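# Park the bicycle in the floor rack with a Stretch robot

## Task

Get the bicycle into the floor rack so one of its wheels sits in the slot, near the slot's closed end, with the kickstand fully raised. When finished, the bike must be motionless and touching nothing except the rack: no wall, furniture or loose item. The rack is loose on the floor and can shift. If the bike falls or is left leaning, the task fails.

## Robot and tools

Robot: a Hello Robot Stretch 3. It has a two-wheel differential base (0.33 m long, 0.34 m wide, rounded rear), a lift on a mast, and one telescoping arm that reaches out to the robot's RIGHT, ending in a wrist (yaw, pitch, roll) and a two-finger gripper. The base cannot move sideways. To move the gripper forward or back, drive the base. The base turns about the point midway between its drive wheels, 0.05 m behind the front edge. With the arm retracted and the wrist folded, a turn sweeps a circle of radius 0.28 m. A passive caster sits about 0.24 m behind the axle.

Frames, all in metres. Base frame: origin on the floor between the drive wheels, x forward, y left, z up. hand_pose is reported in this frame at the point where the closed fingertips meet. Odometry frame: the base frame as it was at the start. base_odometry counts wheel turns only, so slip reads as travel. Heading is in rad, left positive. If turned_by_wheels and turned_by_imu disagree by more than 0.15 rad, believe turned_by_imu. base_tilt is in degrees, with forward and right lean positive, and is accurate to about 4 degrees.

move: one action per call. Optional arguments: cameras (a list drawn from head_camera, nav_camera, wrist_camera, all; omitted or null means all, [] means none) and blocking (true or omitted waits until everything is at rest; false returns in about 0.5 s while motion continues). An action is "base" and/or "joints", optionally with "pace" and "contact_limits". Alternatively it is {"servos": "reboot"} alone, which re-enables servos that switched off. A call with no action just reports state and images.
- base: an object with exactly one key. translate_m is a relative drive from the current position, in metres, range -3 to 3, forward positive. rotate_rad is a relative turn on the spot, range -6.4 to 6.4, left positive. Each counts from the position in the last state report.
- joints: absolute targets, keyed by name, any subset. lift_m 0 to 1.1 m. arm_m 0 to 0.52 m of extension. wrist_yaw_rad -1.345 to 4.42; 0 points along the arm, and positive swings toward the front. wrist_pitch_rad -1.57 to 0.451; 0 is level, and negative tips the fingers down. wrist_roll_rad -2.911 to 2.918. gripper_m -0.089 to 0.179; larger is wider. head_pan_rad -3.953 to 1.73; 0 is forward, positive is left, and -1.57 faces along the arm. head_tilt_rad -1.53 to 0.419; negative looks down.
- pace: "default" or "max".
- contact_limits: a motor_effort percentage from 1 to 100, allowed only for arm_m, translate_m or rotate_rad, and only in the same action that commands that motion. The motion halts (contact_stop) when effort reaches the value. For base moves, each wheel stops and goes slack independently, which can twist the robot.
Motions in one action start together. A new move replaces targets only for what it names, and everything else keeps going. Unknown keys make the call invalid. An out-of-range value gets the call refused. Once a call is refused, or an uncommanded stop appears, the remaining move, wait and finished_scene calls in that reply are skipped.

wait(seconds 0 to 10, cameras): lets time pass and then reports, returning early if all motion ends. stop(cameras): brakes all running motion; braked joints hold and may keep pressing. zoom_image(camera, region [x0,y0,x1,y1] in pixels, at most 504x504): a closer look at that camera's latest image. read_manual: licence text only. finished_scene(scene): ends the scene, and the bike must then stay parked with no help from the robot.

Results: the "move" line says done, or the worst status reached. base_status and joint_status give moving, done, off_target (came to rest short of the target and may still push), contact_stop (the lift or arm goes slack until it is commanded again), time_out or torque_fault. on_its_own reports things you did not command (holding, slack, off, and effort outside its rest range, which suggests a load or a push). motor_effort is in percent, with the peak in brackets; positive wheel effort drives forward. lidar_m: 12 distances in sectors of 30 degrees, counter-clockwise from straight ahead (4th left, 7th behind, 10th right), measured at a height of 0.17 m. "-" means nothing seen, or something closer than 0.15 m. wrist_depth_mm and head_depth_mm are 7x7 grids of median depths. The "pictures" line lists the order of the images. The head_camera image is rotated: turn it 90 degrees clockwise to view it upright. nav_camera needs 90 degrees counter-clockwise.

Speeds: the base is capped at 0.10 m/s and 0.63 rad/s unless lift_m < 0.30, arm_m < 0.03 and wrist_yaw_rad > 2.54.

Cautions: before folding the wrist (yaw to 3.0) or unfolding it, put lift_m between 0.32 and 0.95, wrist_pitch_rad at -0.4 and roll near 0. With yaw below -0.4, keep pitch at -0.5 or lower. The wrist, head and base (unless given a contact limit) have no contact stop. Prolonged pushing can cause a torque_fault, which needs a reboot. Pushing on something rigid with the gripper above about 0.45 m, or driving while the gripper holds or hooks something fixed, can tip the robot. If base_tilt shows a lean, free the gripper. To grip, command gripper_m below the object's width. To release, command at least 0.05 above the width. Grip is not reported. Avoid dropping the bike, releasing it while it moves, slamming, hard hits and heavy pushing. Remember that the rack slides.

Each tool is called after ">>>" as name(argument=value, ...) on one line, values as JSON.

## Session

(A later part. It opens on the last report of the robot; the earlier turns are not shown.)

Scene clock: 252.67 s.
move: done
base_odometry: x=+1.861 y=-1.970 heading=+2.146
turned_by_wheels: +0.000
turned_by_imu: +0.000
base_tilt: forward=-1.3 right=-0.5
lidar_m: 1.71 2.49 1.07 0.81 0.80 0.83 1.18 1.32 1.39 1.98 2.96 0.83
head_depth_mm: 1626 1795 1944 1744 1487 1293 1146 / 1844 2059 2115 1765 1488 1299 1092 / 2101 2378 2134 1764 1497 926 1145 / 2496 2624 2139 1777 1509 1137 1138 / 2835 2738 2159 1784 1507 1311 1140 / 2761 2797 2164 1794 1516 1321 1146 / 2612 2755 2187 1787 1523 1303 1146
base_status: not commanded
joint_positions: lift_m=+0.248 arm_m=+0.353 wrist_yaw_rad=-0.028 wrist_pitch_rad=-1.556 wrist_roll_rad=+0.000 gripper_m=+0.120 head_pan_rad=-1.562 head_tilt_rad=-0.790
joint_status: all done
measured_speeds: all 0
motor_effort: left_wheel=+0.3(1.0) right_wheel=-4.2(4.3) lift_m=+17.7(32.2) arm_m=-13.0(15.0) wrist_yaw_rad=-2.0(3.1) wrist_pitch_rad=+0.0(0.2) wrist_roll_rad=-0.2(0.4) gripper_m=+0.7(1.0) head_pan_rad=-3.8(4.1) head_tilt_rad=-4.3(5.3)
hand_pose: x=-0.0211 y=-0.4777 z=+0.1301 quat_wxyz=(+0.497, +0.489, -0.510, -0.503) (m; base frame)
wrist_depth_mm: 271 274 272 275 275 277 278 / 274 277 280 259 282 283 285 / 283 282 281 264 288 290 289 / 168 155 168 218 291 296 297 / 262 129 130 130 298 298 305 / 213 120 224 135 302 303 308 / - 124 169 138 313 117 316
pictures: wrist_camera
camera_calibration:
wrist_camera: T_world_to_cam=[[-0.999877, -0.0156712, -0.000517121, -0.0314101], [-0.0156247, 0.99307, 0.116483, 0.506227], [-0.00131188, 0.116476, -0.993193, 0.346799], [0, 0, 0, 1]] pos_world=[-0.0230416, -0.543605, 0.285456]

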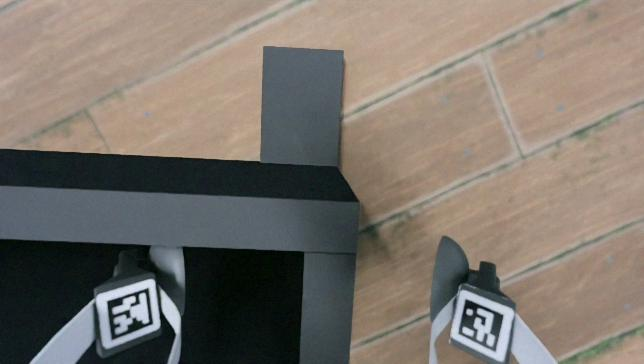

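>>> move(base={"translate_m": -0.007}, cameras=[])

>>> move(joints={"gripper_m": -0.04}, cameras=[])

>>> move(joints={"lift_m": 0.262, "head_pan_rad": -1.3, "head_tilt_rad": -0.75})

Scene clock: 256.43 s.
move: done
base_odometry: x=+1.865 y=-1.976 heading=+2.147
turned_by_wheels: +0.000
turned_by_imu: +0.000
base_tilt: forward=-1.3 right=-0.4
lidar_m: 1.72 2.49 1.06 0.80 0.79 0.83 1.18 1.31 1.38 1.96 2.96 0.84
head_depth_mm: 1632 1779 1946 1744 1478 1296 1141 / 1834 2043 2108 1752 1494 1297 1099 / 2118 2380 2118 1770 1495 923 1135 / 2491 2637 2144 1779 1500 1127 1137 / 2901 2794 2173 1778 1510 1317 1146 / 2779 2785 2170 1774 1524 1318 1149 / 2609 2812 2186 1797 1530 1321 1152
base_status: done
joint_positions: lift_m=+0.248 arm_m=+0.353 wrist_yaw_rad=-0.028 wrist_pitch_rad=-1.556 wrist_roll_rad=+0.000 gripper_m=+0.120 head_pan_rad=-1.562 head_tilt_rad=-0.790
joint_status: not commanded
measured_speeds: all 0
motor_effort: left_wheel=-0.2(4.1) right_wheel=-4.7(8.0) lift_m=+18.5(19.2) arm_m=-8.9(10.4) wrist_yaw_rad=-1.3(2.9) wrist_pitch_rad=-0.1(0.3) wrist_roll_rad=+0.1(0.4) gripper_m=-0.1(1.4) head_pan_rad=-3.7(3.9) head_tilt_rad=-4.6(5.2)
hand_pose: x=-0.0211 y=-0.4777 z=+0.1301 quat_wxyz=(+0.497, +0.489, -0.510, -0.503) (m; base frame)
wrist_depth_mm: 271 272 272 271 275 275 276 / 276 275 276 261 281 279 280 / 279 284 281 267 286 286 287 / 144 157 167 233 294 294 295 / 261 129 130 131 300 299 302 / 214 121 225 135 302 309 308 / - 123 169 311 312 117 313
pictures: none
No camera images: "cameras" was empty.

Scene clock: 258.57 s.
move: done
base_odometry: x=+1.865 y=-1.976 heading=+2.146
turned_by_wheels: +0.000
turned_by_imu: +0.000
base_tilt: forward=-1.3 right=-0.4
lidar_m: 1.72 2.49 1.06 0.80 0.79 0.82 1.18 1.31 1.38 1.96 2.96 0.84
head_depth_mm: 1630 1788 1941 1728 1486 1296 1146 / 1843 2046 2105 1749 1503 1292 1095 / 2092 2360 2144 1764 1486 926 1135 / 2454 2647 2161 1778 1504 1131 1134 / 2872 2781 2159 1782 1508 1324 1137 / 2758 2802 2174 1784 1523 1328 1147 / 2641 2816 2192 1799 1533 1322 1152
base_status: not commanded
joint_positions: lift_m=+0.248 arm_m=+0.353 wrist_yaw_rad=-0.028 wrist_pitch_rad=-1.553 wrist_roll_rad=+0.000 gripper_m=-0.039 head_pan_rad=-1.562 head_tilt_rad=-0.790
joint_status: all done
measured_speeds: all 0
motor_effort: left_wheel=-0.5(1.0) right_wheel=-4.3(5.1) lift_m=+26.6(26.6) arm_m=-7.2(9.4) wrist_yaw_rad=-1.7(3.2) wrist_pitch_rad=-0.3(0.6) wrist_roll_rad=-0.1(0.7) gripper_m=-18.6(92.6) head_pan_rad=-3.6(4.0) head_tilt_rad=-5.1(5.3)
hand_pose: x=-0.0211 y=-0.4783 z=+0.1301 quat_wxyz=(+0.497, +0.489, -0.511, -0.503) (m; base frame)
wrist_depth_mm: 269 272 270 274 275 275 280 / 275 279 277 262 279 280 283 / 281 279 284 267 284 287 289 / 169 156 169 232 291 292 295 / 261 128 129 130 298 299 305 / 212 216 135 132 301 309 310 / 161 171 123 135 311 312 317
pictures: none
No camera images: "cameras" was empty.

Scene clock: 259.37 s.
move: done
base_odometry: x=+1.865 y=-1.976 heading=+2.147
turned_by_wheels: +0.000
turned_by_imu: +0.000
base_tilt: forward=-1.3 right=-0.4
lidar_m: 1.72 2.49 1.06 0.80 0.79 0.83 1.18 1.31 1.38 0.42 0.44 0.84
head_depth_mm: 2261 2439 2217 1810 1526 1264 1104 / 2750 2773 2240 1805 1525 887 1143 / 2800 2915 2256 1822 1542 1325 1111 / 2725 2891 2261 1836 1543 1335 1129 / 2651 2866 2251 1846 1551 1336 1158 / 2579 2831 2301 1845 1555 1252 1171 / 2546 2787 2326 1860 1560 1349 1184
base_status: not commanded
joint_positions: lift_m=+0.262 arm_m=+0.353 wrist_yaw_rad=-0.028 wrist_pitch_rad=-1.552 wrist_roll_rad=+0.000 gripper_m=-0.039 head_pan_rad=-1.308 head_tilt_rad=-0.754
joint_status: all done
measured_speeds: all 0
motor_effort: left_wheel=+0.9(0.9) right_wheel=-4.3(4.7) lift_m=+37.5(42.6) arm_m=-5.5(7.0) wrist_yaw_rad=-1.0(3.6) wrist_pitch_rad=-0.5(0.8) wrist_roll_rad=-0.2(0.3) gripper_m=-17.0(18.6) head_pan_rad=+4.2(7.5) head_tilt_rad=+2.1(3.4)
hand_pose: x=-0.0211 y=-0.4787 z=+0.1441 quat_wxyz=(+0.498, +0.488, -0.511, -0.503) (m; base frame)
wrist_depth_mm: 282 283 285 286 289 291 293 / 287 288 291 260 292 294 299 / 295 296 297 267 302 302 305 / 145 157 169 233 303 305 313 / 262 130 130 130 317 316 317 / 212 218 127 132 324 320 324 / 161 171 124 135 327 330 327
pictures: head_camera (sideways), nav_camera (sideways), wrist_camera
camera_calibration:
head_camera: T_world_to_cam=[[-0.133941, 0.677225, -0.723482, 0.968533], [0.968167, 0.245203, 0.0502852, -0.0687421], [0.211455, -0.693716, -0.68851, 0.856149], [0, 0, 0, 1]] pos_world=[0.0152435, -0.0451345, 1.29364]
nav_camera: T_world_to_cam=[[0.182604, -0.663739, 0.725332, -0.901346], [-0.953223, -0.30026, -0.0347869, 0.103656], [0.240878, -0.685051, -0.687519, 0.84937], [0, 0, 0, 1]] pos_world=[0.058802, 0.0147271, 1.24134]
wrist_camera: T_world_to_cam=[[-0.999888, -0.0149626, -0.000355491, -0.031115], [-0.0149072, 0.993507, 0.112787, 0.506311], [-0.0013344, 0.112779, -0.993619, 0.359031], [0, 0, 0, 1]] pos_world=[-0.0230848, -0.543981, 0.299624]

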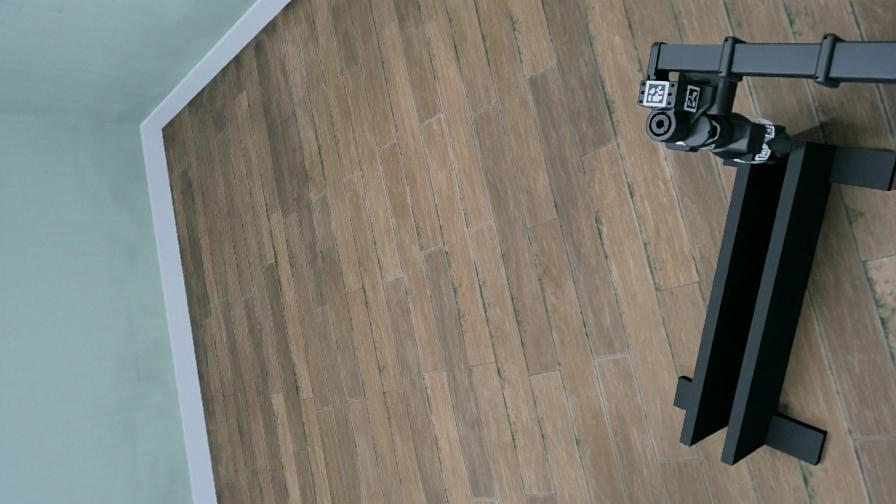

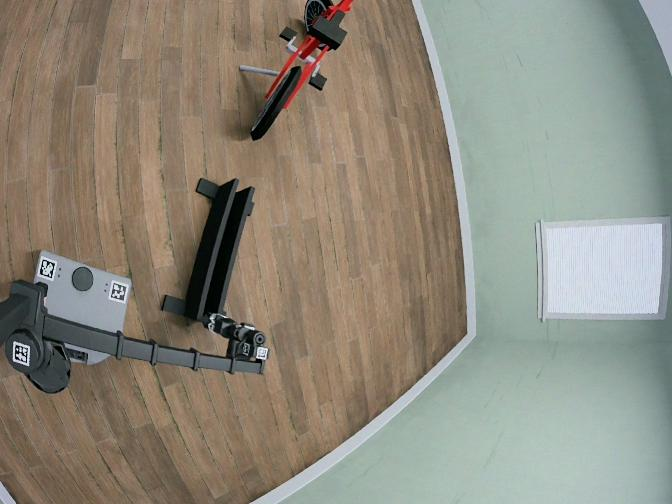

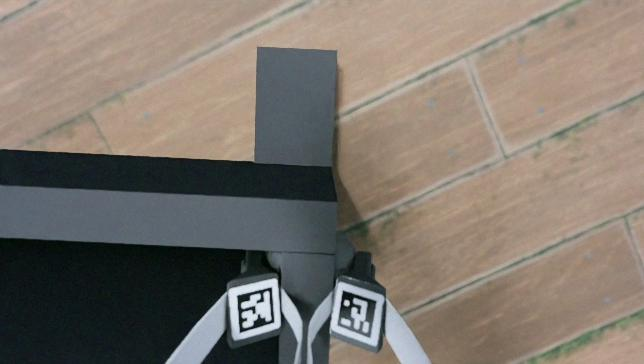

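>>> move(base={"translate_m": 0.12}, contact_limits={"translate_m": 40}, joints={"head_pan_rad": -0.85, "head_tilt_rad": -0.8})

Scene clock: 264.23 s.
move: done
base_odometry: x=+1.800 y=-1.875 heading=+2.146
turned_by_wheels: +0.000
turned_by_imu: +0.000
base_tilt: forward=-1.3 right=-0.4
lidar_m: 1.62 2.67 1.13 0.86 0.85 0.88 1.26 1.42 1.49 0.42 0.44 0.74
head_depth_mm: 2515 2669 2109 1741 1481 1299 1067 / 2579 2709 2142 1743 1493 1291 1111 / 2610 2698 2139 1767 1504 1205 1154 / 2720 2753 2169 1757 1498 1268 1153 / 2740 2741 2148 1769 1474 1293 1161 / 2787 2768 2163 1751 1464 1312 1169 / 2830 2778 2194 1680 1492 1324 1177
base_status: done
joint_positions: lift_m=+0.262 arm_m=+0.353 wrist_yaw_rad=-0.028 wrist_pitch_rad=-1.552 wrist_roll_rad=+0.000 gripper_m=-0.039 head_pan_rad=-0.858 head_tilt_rad=-0.790
joint_status: all done
measured_speeds: all 0
motor_effort: left_wheel=+1.9(7.6) right_wheel=+2.3(7.1) lift_m=+34.3(36.4) arm_m=-0.5(3.6) wrist_yaw_rad=-1.9(2.6) wrist_pitch_rad=-0.8(1.0) wrist_roll_rad=-0.1(0.3) gripper_m=-17.5(18.2) head_pan_rad=+4.2(8.1) head_tilt_rad=-4.2(7.0)
contact_limits: translate_m 40 (maximum 100)
hand_pose: x=-0.0211 y=-0.4787 z=+0.1441 quat_wxyz=(+0.498, +0.488, -0.511, -0.503) (m; base frame)
wrist_depth_mm: 284 283 282 287 287 289 295 / 288 288 290 259 295 298 294 / 292 295 298 265 300 302 304 / 145 157 169 229 302 307 310 / 261 130 130 130 312 317 317 / 213 216 128 132 318 320 324 / 161 171 123 135 325 334 329
pictures: head_camera (sideways), nav_camera (sideways), wrist_camera
camera_calibration:
head_camera: T_world_to_cam=[[-0.431789, 0.570617, -0.698538, 0.937842], [0.766197, 0.640677, 0.049741, -0.0667993], [0.47592, -0.51374, -0.713843, 0.887484], [0, 0, 0, 1]] pos_world=[0.0337593, -0.0364156, 1.29196]
nav_camera: T_world_to_cam=[[0.469779, -0.537351, 0.700401, -0.870607], [-0.728451, -0.684137, -0.0362806, 0.104228], [0.498666, -0.493164, -0.712827, 0.880713], [0, 0, 0, 1]] pos_world=[0.0457366, 0.0378196, 1.24135]
wrist_camera: T_world_to_cam=[[-0.999888, -0.0149602, -0.00035545, -0.0311138], [-0.0149048, 0.993507, 0.112787, 0.506311], [-0.00133417, 0.112779, -0.993619, 0.359031], [0, 0, 0, 1]] pos_world=[-0.0230848, -0.543981, 0.299624]

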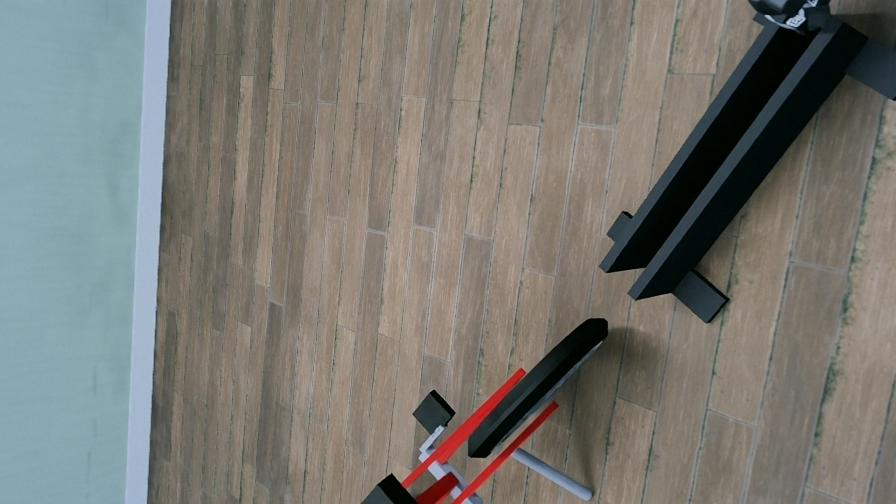

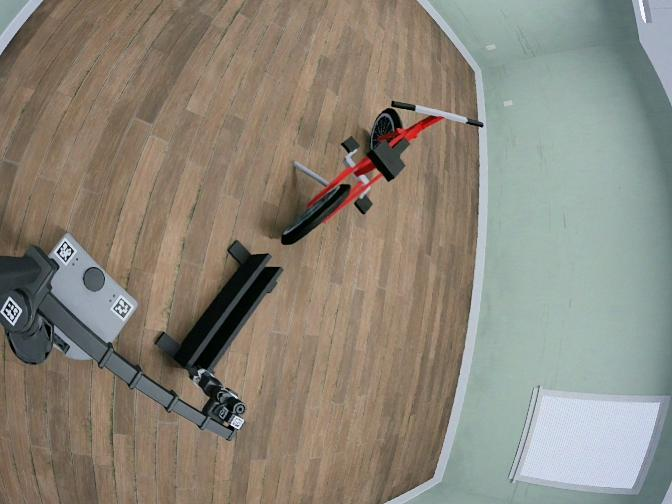

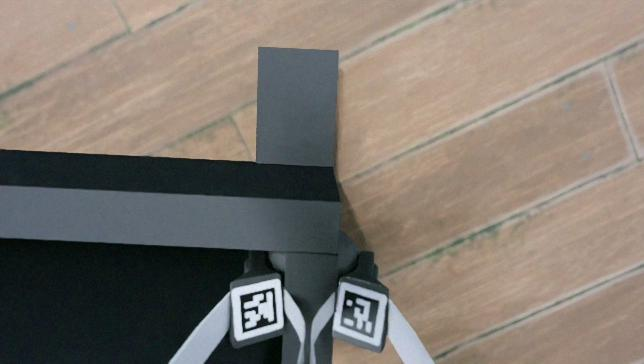

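>>> move(base={"rotate_rad": -0.02}, cameras=[])

>>> move(base={"translate_m": 0.14}, contact_limits={"translate_m": 22}, joints={"head_pan_rad": -1.05, "head_tilt_rad": -0.8})

Scene clock: 282.77 s.
move: done
base_odometry: x=+1.800 y=-1.875 heading=+2.127
turned_by_wheels: -0.020
turned_by_imu: -0.019
base_tilt: forward=-1.3 right=-0.4
lidar_m: 1.60 2.83 1.16 0.86 0.85 0.88 1.23 1.42 1.48 0.42 0.43 0.74
head_depth_mm: 2579 2664 2102 1753 1483 1291 1083 / 2582 2699 2134 1748 1492 1290 1109 / 2624 2740 2142 1756 1495 1198 1153 / 2687 2706 2157 1781 1507 1265 1157 / 2715 2748 2145 1777 1514 1289 1155 / 2738 2795 2171 1744 1454 1328 1165 / 2845 2792 2184 1535 1495 1332 1169
base_status: done
joint_positions: lift_m=+0.262 arm_m=+0.353 wrist_yaw_rad=-0.029 wrist_pitch_rad=-1.552 wrist_roll_rad=+0.000 gripper_m=-0.039 head_pan_rad=-0.858 head_tilt_rad=-0.790
joint_status: not commanded
measured_speeds: all 0
motor_effort: left_wheel=+3.4(9.1) right_wheel=-4.1(9.4) lift_m=+32.6(33.3) arm_m=+2.9(3.4) wrist_yaw_rad=-1.5(2.4) wrist_pitch_rad=-0.8(0.9) wrist_roll_rad=+0.1(0.3) gripper_m=-17.0(17.6) head_pan_rad=+3.8(4.1) head_tilt_rad=-4.6(4.7)
hand_pose: x=-0.0211 y=-0.4787 z=+0.1441 quat_wxyz=(+0.498, +0.488, -0.511, -0.503) (m; base frame)
wrist_depth_mm: 282 285 284 287 289 290 289 / 293 290 293 261 295 294 294 / 293 296 295 267 302 304 302 / 155 164 171 235 307 306 307 / 130 131 129 129 316 315 314 / 218 223 136 131 318 326 324 / 165 174 124 135 320 328 326
pictures: none
No camera images: "cameras" was empty.

Scene clock: 285.30 s.
move: contact_stop
base_odometry: x=+1.729 y=-1.761 heading=+2.094
turned_by_wheels: -0.033
turned_by_imu: -0.033
base_tilt: forward=-1.3 right=-0.4
lidar_m: 1.47 3.19 1.28 0.94 0.91 0.93 1.28 1.53 1.59 0.42 0.43 0.64
head_depth_mm: 2622 2672 2098 1742 1491 903 1129 / 2607 2701 2110 1750 1493 1303 1100 / 2620 2697 2130 1754 1489 1196 1141 / 2549 2729 2165 1762 1502 1215 1161 / 2560 2767 2169 1772 1510 1251 1162 / 2525 2696 2158 1799 1516 1300 1167 / 2558 2742 2192 1793 1428 1329 1175
base_status: translate_m contact_stop (by the wheels' count: +0.1348 of +0.1400)
joint_positions: lift_m=+0.262 arm_m=+0.353 wrist_yaw_rad=-0.026 wrist_pitch_rad=-1.552 wrist_roll_rad=+0.000 gripper_m=-0.039 head_pan_rad=-1.042 head_tilt_rad=-0.790
joint_status: all done
measured_speeds: all 0
on_its_own: a drive wheel is slack since a contact_stop
motor_effort: left_wheel=+1.6(8.4) right_wheel=-0.1(23.5) lift_m=+31.4(32.6) arm_m=+5.8(6.7) wrist_yaw_rad=-4.1(5.4) wrist_pitch_rad=-0.7(1.1) wrist_roll_rad=-0.1(0.4) gripper_m=-17.3(18.0) head_pan_rad=-3.6(5.9) head_tilt_rad=-4.3(5.9)
contact_limits: translate_m 22 (maximum 100)
hand_pose: x=-0.0211 y=-0.4786 z=+0.1441 quat_wxyz=(+0.498, +0.489, -0.511, -0.502) (m; base frame)
wrist_depth_mm: 283 288 283 286 291 290 291 / 289 291 289 262 293 296 296 / 296 296 294 267 298 298 301 / 273 201 190 271 306 310 308 / 131 130 130 131 311 313 319 / 239 237 138 132 318 320 324 / 178 184 123 136 321 332 329
pictures: head_camera (sideways), nav_camera (sideways), wrist_camera
camera_calibration:
head_camera: T_world_to_cam=[[-0.320366, 0.640391, -0.698044, 0.936519], [0.870483, 0.48968, 0.0497298, -0.0674208], [0.373664, -0.591703, -0.714326, 0.888738], [0, 0, 0, 1]] pos_world=[0.0266277, -0.0408548, 1.29193]
nav_camera: T_world_to_cam=[[0.363801, -0.614637, 0.699907, -0.869317], [-0.841318, -0.539319, -0.0363092, 0.104953], [0.39979, -0.575635, -0.71331, 0.881945], [0, 0, 0, 1]] pos_world=[0.0519649, 0.029967, 1.24135]
wrist_camera: T_world_to_cam=[[-0.99985, -0.017317, -0.000367158, -0.0322816], [-0.0172475, 0.993438, 0.11306, 0.506121], [-0.0015931, 0.113049, -0.993588, 0.359147], [0, 0, 0, 1]] pos_world=[-0.0229753, -0.54396, 0.299611]

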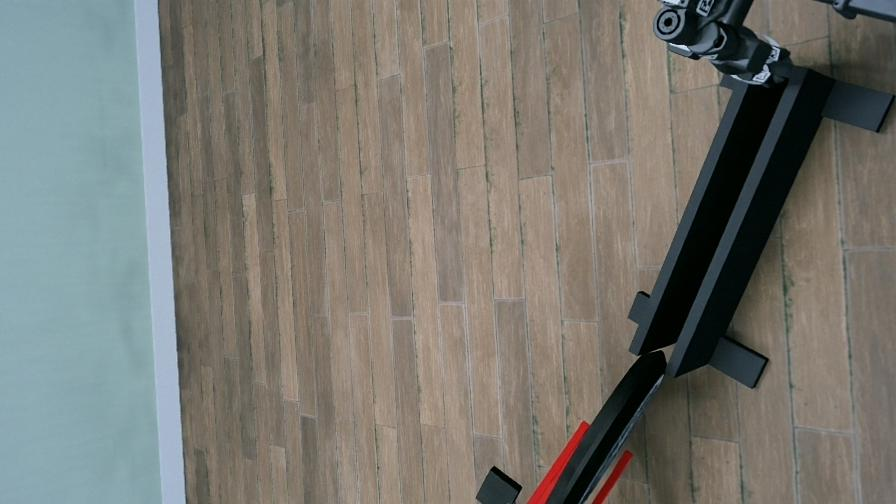

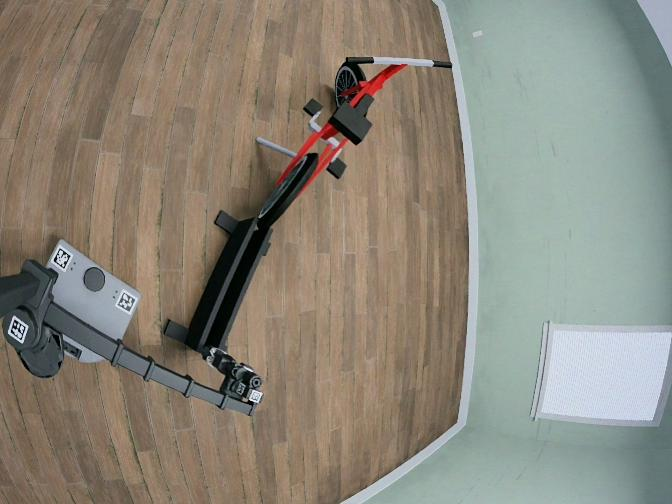

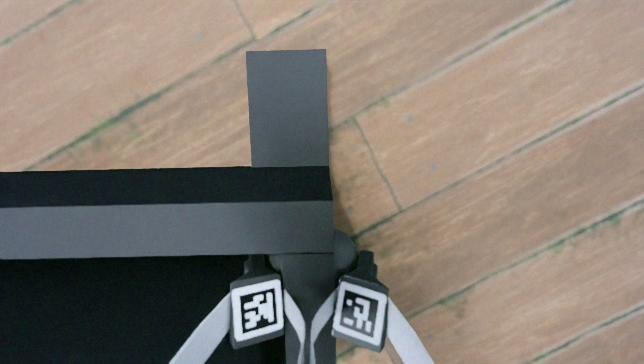

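>>> zoom_image(camera="head_camera", region=[500, 250, 800, 504])

Scaled by 1.680 from the camera's 896x504 image, which has a finer 1280x720 frame.

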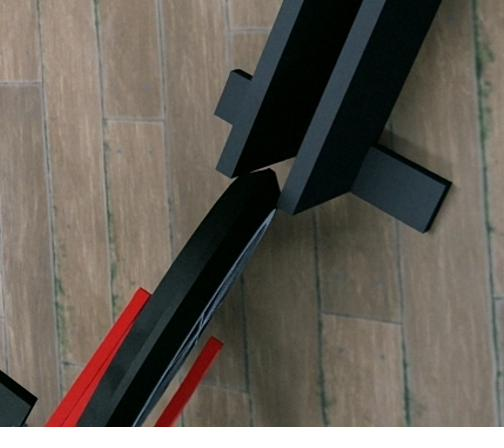

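>>> zoom_image(camera="head_camera", region=[600, 310, 700, 410])

Scaled by 5.040 from the camera's 896x504 image, which has a finer 1280x720 frame.

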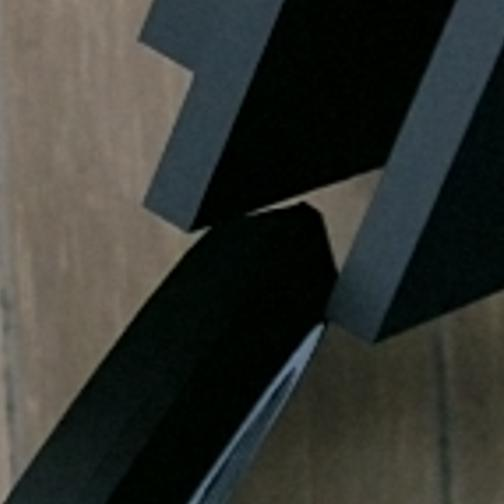

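>>> move(base={"translate_m": -0.03}, cameras=[])

>>> move(base={"rotate_rad": -0.035}, joints={"arm_m": 0.343}, cameras=["head_camera","wrist_camera"])

>>> zoom_image(camera="head_camera", region=[560, 290, 740, 470])

Scene clock: 312.77 s.
move: done
base_odometry: x=+1.744 y=-1.787 heading=+2.094
turned_by_wheels: +0.000
turned_by_imu: +0.000
base_tilt: forward=-1.3 right=-0.4
lidar_m: 1.49 3.21 1.26 0.92 0.89 0.92 1.26 1.51 1.56 0.42 0.43 0.66
head_depth_mm: 2612 2650 2102 1740 1477 900 1128 / 2574 2676 2109 1747 1493 1295 1099 / 2614 2677 2130 1762 1503 1195 1135 / 2585 2738 2162 1780 1505 1200 1158 / 2610 2752 2173 1777 1510 1245 1162 / 2538 2766 2164 1787 1519 1288 1167 / 2569 2765 2184 1802 1441 1322 1168
base_status: done
joint_positions: lift_m=+0.262 arm_m=+0.353 wrist_yaw_rad=-0.026 wrist_pitch_rad=-1.552 wrist_roll_rad=+0.000 gripper_m=-0.039 head_pan_rad=-1.042 head_tilt_rad=-0.790
joint_status: not commanded
measured_speeds: all 0
motor_effort: left_wheel=+1.8(2.8) right_wheel=-6.1(11.0) lift_m=+28.3(29.7) arm_m=+7.2(7.2) wrist_yaw_rad=-2.7(4.0) wrist_pitch_rad=-0.6(0.8) wrist_roll_rad=-0.2(0.3) gripper_m=-17.0(17.4) head_pan_rad=-3.7(3.8) head_tilt_rad=-4.6(4.8)
hand_pose: x=-0.0211 y=-0.4786 z=+0.1441 quat_wxyz=(+0.498, +0.489, -0.511, -0.502) (m; base frame)
wrist_depth_mm: 282 284 284 287 289 289 290 / 291 290 292 263 298 301 299 / 294 297 297 266 299 299 302 / 196 191 185 267 302 310 306 / 130 130 130 131 316 315 312 / 235 232 128 133 316 320 322 / 174 182 123 135 326 331 328
pictures: none
No camera images: "cameras" was empty.

Scene clock: 313.60 s.
move: done
base_odometry: x=+1.744 y=-1.787 heading=+2.059
turned_by_wheels: -0.035
turned_by_imu: -0.034
base_tilt: forward=-1.3 right=-0.4
lidar_m: 1.14 3.20 1.31 0.93 0.89 0.91 1.22 1.51 1.55 0.41 0.42 0.67
head_depth_mm: 2666 2640 2122 1739 1482 886 1133 / 2635 2652 2108 1760 1489 1294 1093 / 2610 2710 2134 1763 1503 1221 1133 / 2597 2732 2139 1766 1505 1190 1161 / 2598 2756 2155 1772 1514 1247 1158 / 2552 2741 2168 1780 1519 1294 1164 / 2552 2720 2189 1801 1464 1321 1173
base_status: done
joint_positions: lift_m=+0.262 arm_m=+0.343 wrist_yaw_rad=-0.027 wrist_pitch_rad=-1.551 wrist_roll_rad=+0.000 gripper_m=-0.039 head_pan_rad=-1.042 head_tilt_rad=-0.790
joint_status: all done
measured_speeds: all 0
motor_effort: left_wheel=+4.4(8.5) right_wheel=-6.2(11.5) lift_m=+27.6(28.6) arm_m=-14.4(23.2) wrist_yaw_rad=-3.9(3.9) wrist_pitch_rad=-0.7(1.0) wrist_roll_rad=-0.2(0.4) gripper_m=-17.7(17.7) head_pan_rad=-2.7(3.8) head_tilt_rad=-4.1(4.7)
hand_pose: x=-0.0211 y=-0.4688 z=+0.1441 quat_wxyz=(+0.498, +0.488, -0.511, -0.502) (m; base frame)
wrist_depth_mm: 284 282 284 287 291 290 292 / 289 290 289 259 293 297 298 / 291 297 296 267 300 301 307 / 204 199 188 268 304 309 309 / 131 130 130 131 313 311 317 / 240 237 136 132 320 323 321 / 176 185 123 136 326 332 333
pictures: head_camera (sideways), wrist_camera
camera_calibration:
head_camera: T_world_to_cam=[[-0.320367, 0.640391, -0.698043, 0.936519], [0.870483, 0.489681, 0.0497298, -0.0674208], [0.373665, -0.591703, -0.714326, 0.888738], [0, 0, 0, 1]] pos_world=[0.0266278, -0.0408548, 1.29193]
wrist_camera: T_world_to_cam=[[-0.999863, -0.0165484, -0.000340384, -0.0317445], [-0.0164817, 0.993521, 0.112446, 0.49649], [-0.00152263, 0.112437, -0.993658, 0.357748], [0, 0, 0, 1]] pos_world=[-0.0230124, -0.534022, 0.299639]

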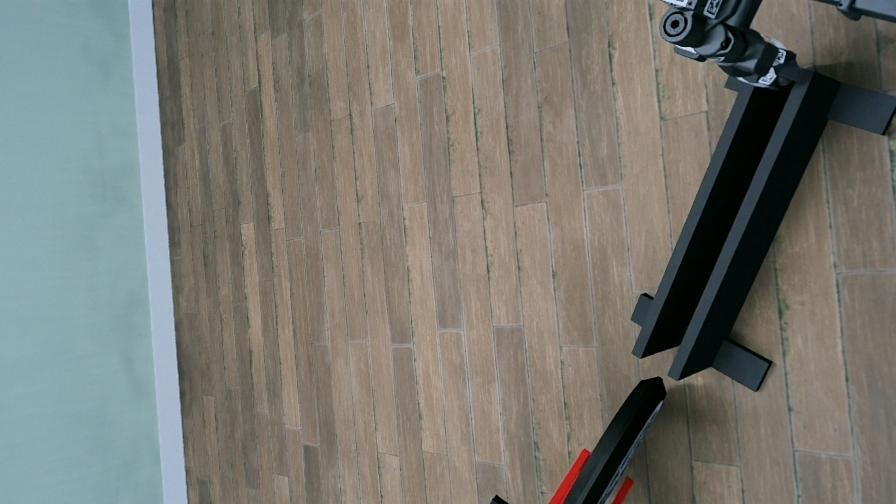

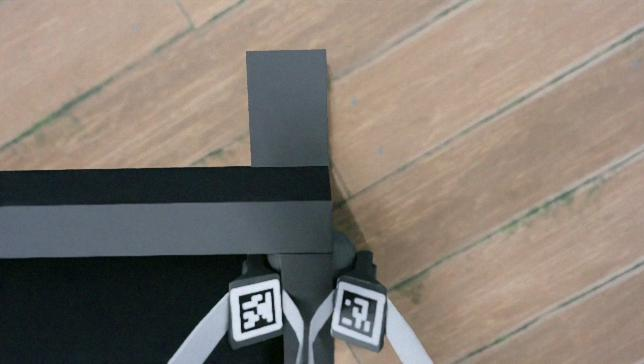

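Scaled by 2.800 from the camera's 896x504 image, which has a finer 1280x720 frame.

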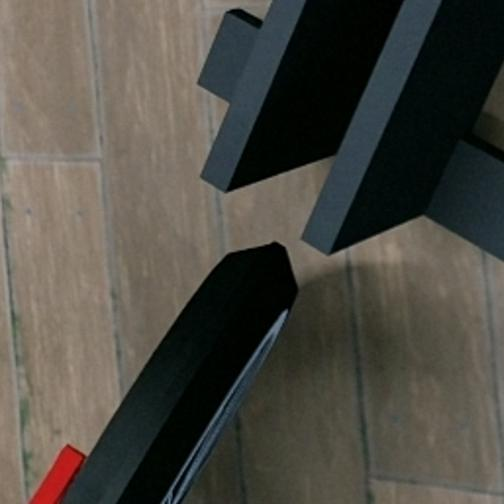

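>>> move(joints={"arm_m": 0.331}, cameras=[])

>>> move(base={"translate_m": 0.1}, contact_limits={"translate_m": 18}, cameras=["head_camera","wrist_camera"])

>>> zoom_image(camera="head_camera", region=[560, 290, 740, 470])

Scene clock: 323.20 s.
move: done
base_odometry: x=+1.744 y=-1.787 heading=+2.059
turned_by_wheels: +0.000
turned_by_imu: +0.000
base_tilt: forward=-1.4 right=-0.4
lidar_m: 1.14 3.21 1.31 0.93 0.89 0.91 1.22 1.51 1.55 0.40 0.41 0.66
head_depth_mm: 2676 2700 2111 1744 1486 886 1130 / 2625 2676 2099 1753 1486 1308 1096 / 2577 2708 2135 1758 1499 1298 1136 / 2597 2724 2147 1769 1502 1209 1158 / 2611 2758 2156 1780 1505 1238 1158 / 2557 2747 2197 1791 1516 1292 1171 / 2537 2690 2193 1787 1465 1326 1157
base_status: not commanded
joint_positions: lift_m=+0.262 arm_m=+0.331 wrist_yaw_rad=-0.027 wrist_pitch_rad=-1.551 wrist_roll_rad=+0.000 gripper_m=-0.039 head_pan_rad=-1.042 head_tilt_rad=-0.790
joint_status: all done
measured_speeds: all 0
motor_effort: left_wheel=+4.6(4.8) right_wheel=-5.7(6.3) lift_m=+25.2(26.4) arm_m=-15.1(21.6) wrist_yaw_rad=-2.4(3.1) wrist_pitch_rad=-0.7(1.1) wrist_roll_rad=-0.2(0.4) gripper_m=-17.0(17.7) head_pan_rad=-3.2(3.9) head_tilt_rad=-4.1(4.9)
hand_pose: x=-0.0211 y=-0.4568 z=+0.1441 quat_wxyz=(+0.498, +0.488, -0.511, -0.502) (m; base frame)
wrist_depth_mm: 283 282 286 286 289 290 290 / 286 291 289 260 296 298 301 / 294 296 297 268 300 304 303 / 227 230 180 270 305 309 311 / 130 130 130 130 311 312 315 / 230 232 136 132 320 320 324 / 170 179 124 135 327 326 331
pictures: none
No camera images: "cameras" was empty.

Scene clock: 325.33 s.
move: contact_stop
base_odometry: x=+1.705 y=-1.712 heading=+1.960
turned_by_wheels: -0.099
turned_by_imu: -0.097
base_tilt: forward=-1.3 right=-0.4
lidar_m: 1.01 3.14 1.54 1.01 0.93 0.94 1.18 1.58 1.59 0.39 0.39 0.61
head_depth_mm: 2779 2661 2093 1738 1483 888 1127 / 2687 2700 2114 1750 1492 1296 1087 / 2602 2667 2108 1759 1490 1302 1121 / 2589 2725 2133 1777 1506 1227 1143 / 2521 2726 2156 1789 1506 1206 1161 / 2487 2686 2177 1783 1521 1247 1166 / 2449 2685 2179 1808 1524 1277 1172
base_status: translate_m contact_stop (by the wheels' count: +0.0843 of +0.1000)
joint_positions: lift_m=+0.262 arm_m=+0.331 wrist_yaw_rad=-0.025 wrist_pitch_rad=-1.552 wrist_roll_rad=-0.005 gripper_m=-0.039 head_pan_rad=-1.042 head_tilt_rad=-0.791
joint_status: not commanded
measured_speeds: all 0
on_its_own: a drive wheel is slack since a contact_stop
motor_effort: left_wheel=+3.5(7.6) right_wheel=+0.1(23.6) lift_m=+24.9(25.6) arm_m=+0.2(15.4) wrist_yaw_rad=-3.7(6.4) wrist_pitch_rad=-0.9(1.6) wrist_roll_rad=+1.7(1.7) gripper_m=-17.3(17.8) head_pan_rad=-3.2(3.9) head_tilt_rad=-4.5(4.9)
contact_limits: translate_m 18 (maximum 100)
hand_pose: x=-0.0211 y=-0.4567 z=+0.1441 quat_wxyz=(+0.500, +0.490, -0.509, -0.501) (m; base frame)
wrist_depth_mm: 282 286 285 287 291 289 294 / 292 294 292 292 295 296 298 / 291 294 296 298 304 299 302 / 299 302 263 267 304 308 311 / 132 131 130 131 311 313 315 / 253 242 138 132 322 322 324 / 196 194 123 137 328 327 332
pictures: head_camera (sideways), wrist_camera
camera_calibration:
head_camera: T_world_to_cam=[[-0.320396, 0.64079, -0.697664, 0.936024], [0.870616, 0.489444, 0.0497212, -0.0674103], [0.373328, -0.591466, -0.714698, 0.889223], [0, 0, 0, 1]] pos_world=[0.0266151, -0.0408552, 1.29191]
wrist_camera: T_world_to_cam=[[-0.999731, -0.0232098, -0.000255583, -0.0346285], [-0.0230911, 0.993374, 0.11258, 0.484268], [-0.00235908, 0.112556, -0.993643, 0.356427], [0, 0, 0, 1]] pos_world=[-0.0225961, -0.521981, 0.299633]

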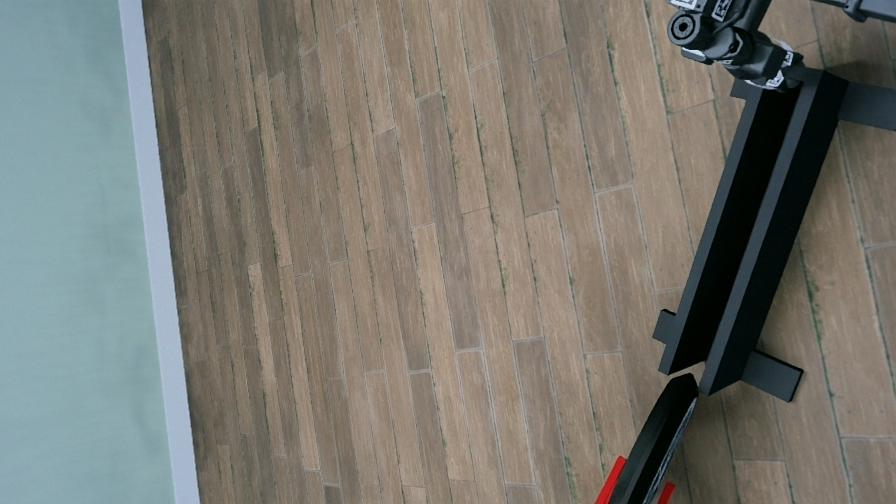

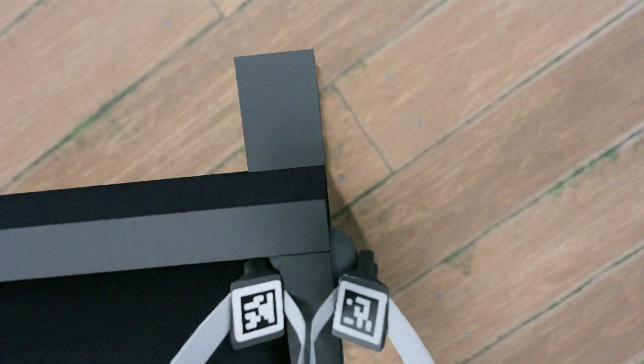

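Scaled by 2.800 from the camera's 896x504 image, which has a finer 1280x720 frame.

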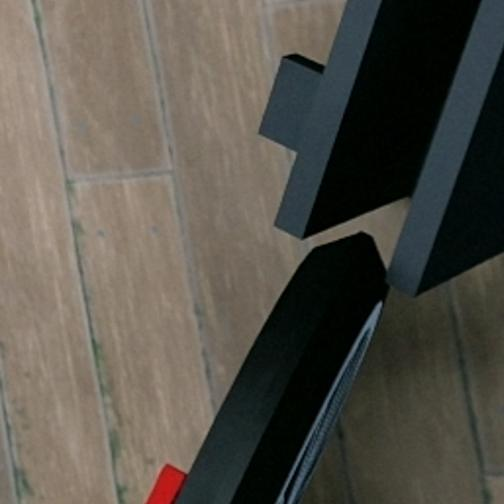

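>>> move(base={"translate_m": -0.12}, cameras=[])

>>> move(base={"rotate_rad": 0.14}, joints={"wrist_yaw_rad": -0.14, "head_pan_rad": -1.0, "head_tilt_rad": -0.8}, cameras=["all"])

>>> zoom_image(camera="head_camera", region=[500, 240, 752, 492])

Scene clock: 337.83 s.
move: done
base_odometry: x=+1.751 y=-1.823 heading=+1.960
turned_by_wheels: +0.000
turned_by_imu: +0.000
base_tilt: forward=-1.3 right=-0.5
lidar_m: 1.13 3.23 1.42 0.93 0.86 0.87 1.08 1.48 1.50 0.39 0.40 0.70
head_depth_mm: 2777 2662 2115 1740 1486 887 1133 / 2743 2667 2105 1749 1494 1296 1091 / 2723 2694 2138 1761 1500 1297 1115 / 2654 2726 2150 1766 1506 1217 1151 / 2571 2702 2184 1775 1504 1239 1157 / 2560 2741 2169 1784 1520 1294 1166 / 2521 2718 2183 1810 1535 1299 1170
base_status: done
joint_positions: lift_m=+0.262 arm_m=+0.331 wrist_yaw_rad=-0.026 wrist_pitch_rad=-1.552 wrist_roll_rad=-0.005 gripper_m=-0.039 head_pan_rad=-1.042 head_tilt_rad=-0.791
joint_status: not commanded
measured_speeds: all 0
motor_effort: left_wheel=+1.9(2.9) right_wheel=-6.4(11.0) lift_m=+28.0(28.0) arm_m=+16.0(16.9) wrist_yaw_rad=-3.7(5.3) wrist_pitch_rad=-0.7(0.9) wrist_roll_rad=+1.4(1.9) gripper_m=-16.9(17.8) head_pan_rad=-2.5(4.2) head_tilt_rad=-3.7(4.9)
hand_pose: x=-0.0211 y=-0.4568 z=+0.1440 quat_wxyz=(+0.500, +0.490, -0.510, -0.501) (m; base frame)
wrist_depth_mm: 281 283 287 289 287 294 291 / 291 289 290 260 294 297 296 / 296 293 294 265 301 302 304 / 209 200 189 269 304 309 310 / 130 131 130 132 310 316 318 / 239 236 137 133 314 318 326 / 176 183 124 136 327 329 327
pictures: none
No camera images: "cameras" was empty.

Scene clock: 338.97 s.
move: done
base_odometry: x=+1.751 y=-1.823 heading=+2.100
turned_by_wheels: +0.140
turned_by_imu: +0.137
base_tilt: forward=-1.3 right=-0.4
lidar_m: 1.54 3.23 1.21 0.89 0.86 0.89 1.23 1.49 1.54 0.40 0.42 0.70
head_depth_mm: 2622 2696 2104 1742 1485 889 1128 / 2602 2679 2113 1750 1492 1303 1083 / 2604 2711 2138 1757 1493 1175 1138 / 2614 2730 2154 1767 1506 1237 1152 / 2621 2739 2154 1773 1512 1266 1159 / 2600 2800 2204 1794 1530 1322 1164 / 2598 2810 2194 1792 1429 1326 1175
base_status: done
joint_positions: lift_m=+0.262 arm_m=+0.331 wrist_yaw_rad=-0.137 wrist_pitch_rad=-1.552 wrist_roll_rad=-0.005 gripper_m=-0.039 head_pan_rad=-1.008 head_tilt_rad=-0.791
joint_status: all done
measured_speeds: all 0
motor_effort: left_wheel=-4.9(10.3) right_wheel=+6.2(10.8) lift_m=+29.5(29.6) arm_m=+15.8(16.7) wrist_yaw_rad=-2.5(6.6) wrist_pitch_rad=-0.7(1.0) wrist_roll_rad=+1.8(1.8) gripper_m=-16.6(17.9) head_pan_rad=+3.8(4.5) head_tilt_rad=-4.0(4.9)
hand_pose: x=-0.0190 y=-0.4569 z=+0.1440 quat_wxyz=(+0.471, +0.461, -0.536, -0.528) (m; base frame)
wrist_depth_mm: 279 283 287 289 288 289 290 / 288 288 290 260 296 295 297 / 293 297 296 267 301 303 303 / 197 169 176 233 308 310 308 / 131 131 130 130 312 318 318 / 221 224 199 132 321 324 325 / 167 176 124 136 328 329 331
pictures: head_camera (sideways), nav_camera (sideways), wrist_camera
camera_calibration:
head_camera: T_world_to_cam=[[-0.342091, 0.629475, -0.697664, 0.936156], [0.853395, 0.518889, 0.0497212, -0.0673053], [0.393308, -0.578373, -0.714698, 0.889101], [0, 0, 0, 1]] pos_world=[0.0279982, -0.0401309, 1.29191]
nav_camera: T_world_to_cam=[[0.384629, -0.602264, 0.699527, -0.86895], [-0.82256, -0.567517, -0.0363312, 0.104867], [0.418875, -0.561429, -0.713682, 0.882311], [0, 0, 0, 1]] pos_world=[0.0509053, 0.031532, 1.24135]
wrist_camera: T_world_to_cam=[[-0.996087, 0.0883752, -0.000252771, 0.0185565], [0.0877856, 0.989764, 0.112524, 0.484986], [0.0101945, 0.112061, -0.993649, 0.356456], [0, 0, 0, 1]] pos_world=[-0.0277248, -0.521607, 0.299624]

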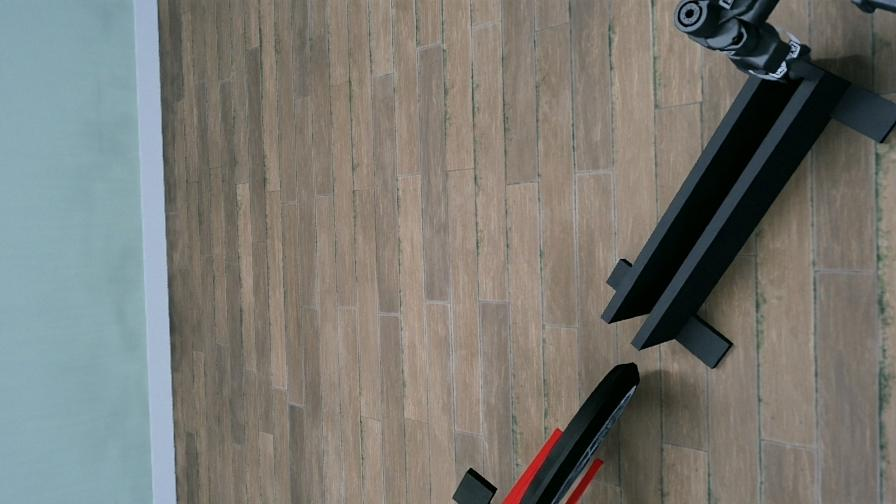

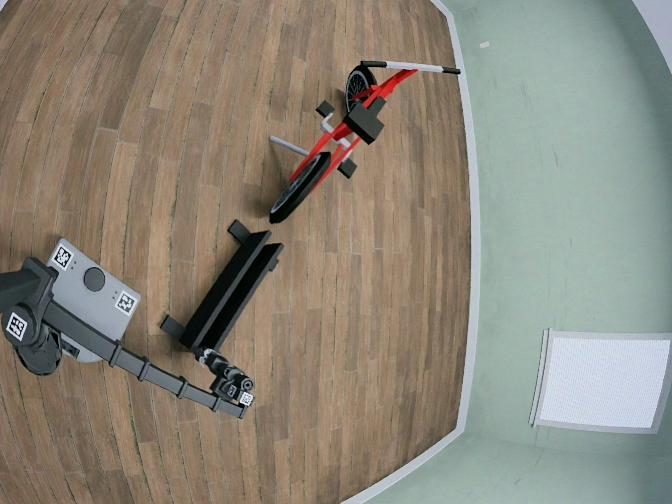

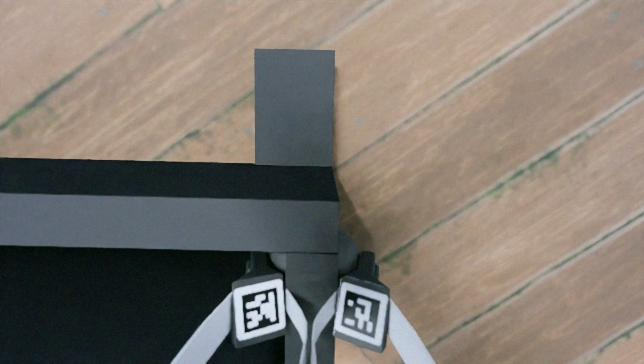

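Scaled by 2.000 from the camera's 896x504 image, which has a finer 1280x720 frame.

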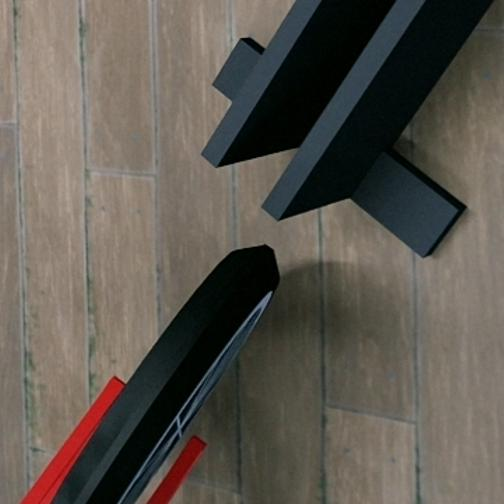

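>>> move(joints={"wrist_yaw_rad": -0.012, "arm_m": 0.345}, cameras=["all"])

>>> zoom_image(camera="head_camera", region=[540, 290, 740, 470])

Scene clock: 353.77 s.
move: done
base_odometry: x=+1.751 y=-1.823 heading=+2.100
turned_by_wheels: +0.000
turned_by_imu: +0.000
base_tilt: forward=-1.3 right=-0.5
lidar_m: 1.54 3.23 1.22 0.89 0.86 0.89 1.23 1.48 1.54 0.41 0.44 0.70
head_depth_mm: 2615 2645 2095 1748 1486 918 1128 / 2596 2701 2110 1751 1502 1303 1095 / 2607 2700 2132 1767 1506 1198 1156 / 2648 2744 2148 1783 1495 1244 1161 / 2618 2763 2169 1774 1491 1273 1156 / 2584 2783 2173 1791 1511 1316 1164 / 2621 2835 2186 1793 1423 1322 1166
base_status: not commanded
joint_positions: lift_m=+0.262 arm_m=+0.345 wrist_yaw_rad=-0.017 wrist_pitch_rad=-1.551 wrist_roll_rad=+0.000 gripper_m=-0.039 head_pan_rad=-1.008 head_tilt_rad=-0.791
joint_status: all done
measured_speeds: all 0
motor_effort: left_wheel=-4.2(5.0) right_wheel=+4.9(6.6) lift_m=+37.0(37.4) arm_m=+15.6(21.0) wrist_yaw_rad=+3.9(7.3) wrist_pitch_rad=-1.0(1.1) wrist_roll_rad=-0.3(1.7) gripper_m=-16.7(17.7) head_pan_rad=+4.0(4.4) head_tilt_rad=-4.2(4.7)
hand_pose: x=-0.0213 y=-0.4710 z=+0.1440 quat_wxyz=(+0.501, +0.491, -0.509, -0.500) (m; base frame)
wrist_depth_mm: 282 282 286 287 288 291 292 / 290 288 289 259 291 295 300 / 295 292 296 269 300 304 305 / 129 132 158 229 305 308 308 / 241 245 130 131 314 315 315 / 197 207 135 132 319 325 324 / 156 163 123 135 324 327 328
pictures: head_camera (sideways), nav_camera (sideways), wrist_camera
camera_calibration:
head_camera: T_world_to_cam=[[-0.342091, 0.629475, -0.697664, 0.936156], [0.853395, 0.518889, 0.0497212, -0.0673053], [0.393308, -0.578373, -0.714698, 0.889101], [0, 0, 0, 1]] pos_world=[0.0279982, -0.0401308, 1.29191]
nav_camera: T_world_to_cam=[[0.384629, -0.602264, 0.699527, -0.868949], [-0.82256, -0.567517, -0.0363312, 0.104867], [0.418874, -0.561429, -0.713682, 0.882311], [0, 0, 0, 1]] pos_world=[0.0509053, 0.031532, 1.24135]
wrist_camera: T_world_to_cam=[[-0.99967, -0.0256944, -0.000318388, -0.03628], [-0.0255693, 0.99342, 0.111638, 0.498561], [-0.00255218, 0.111609, -0.993749, 0.35757], [0, 0, 0, 1]] pos_world=[-0.0226076, -0.536121, 0.299665]

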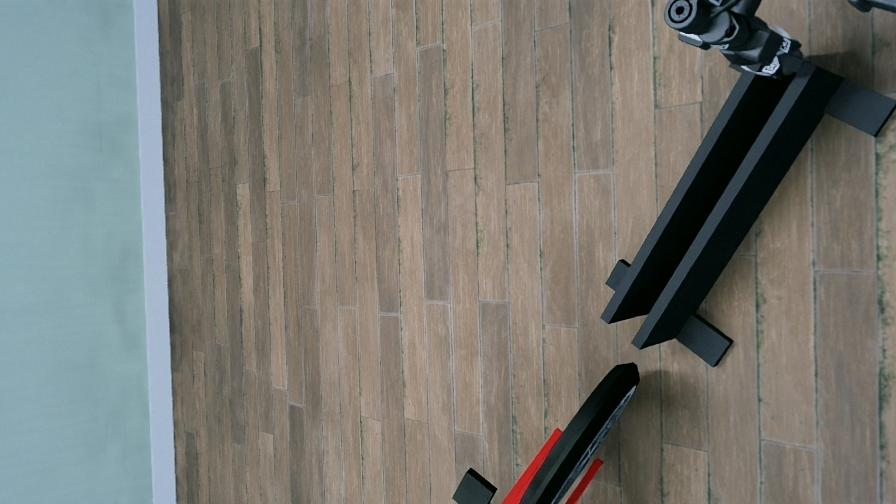

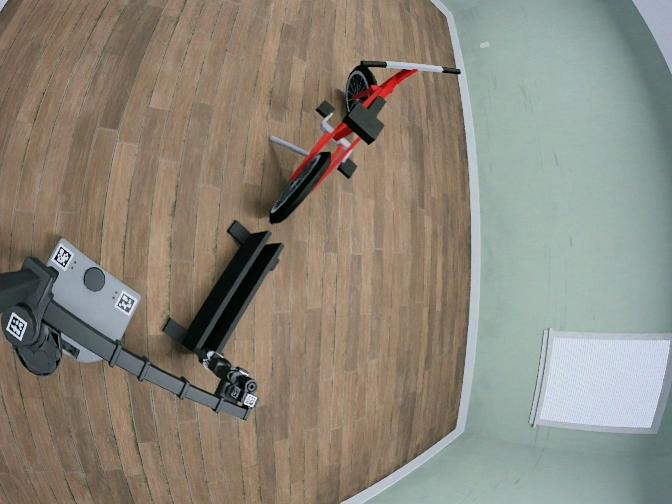

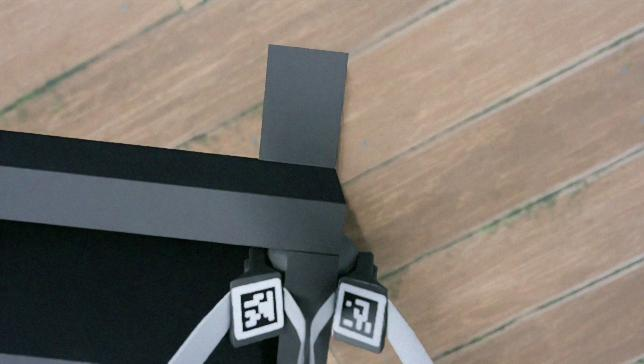

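Scaled by 2.520 from the camera's 896x504 image, which has a finer 1280x720 frame.

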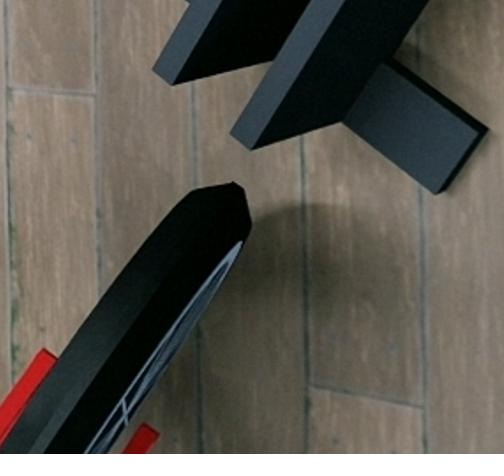

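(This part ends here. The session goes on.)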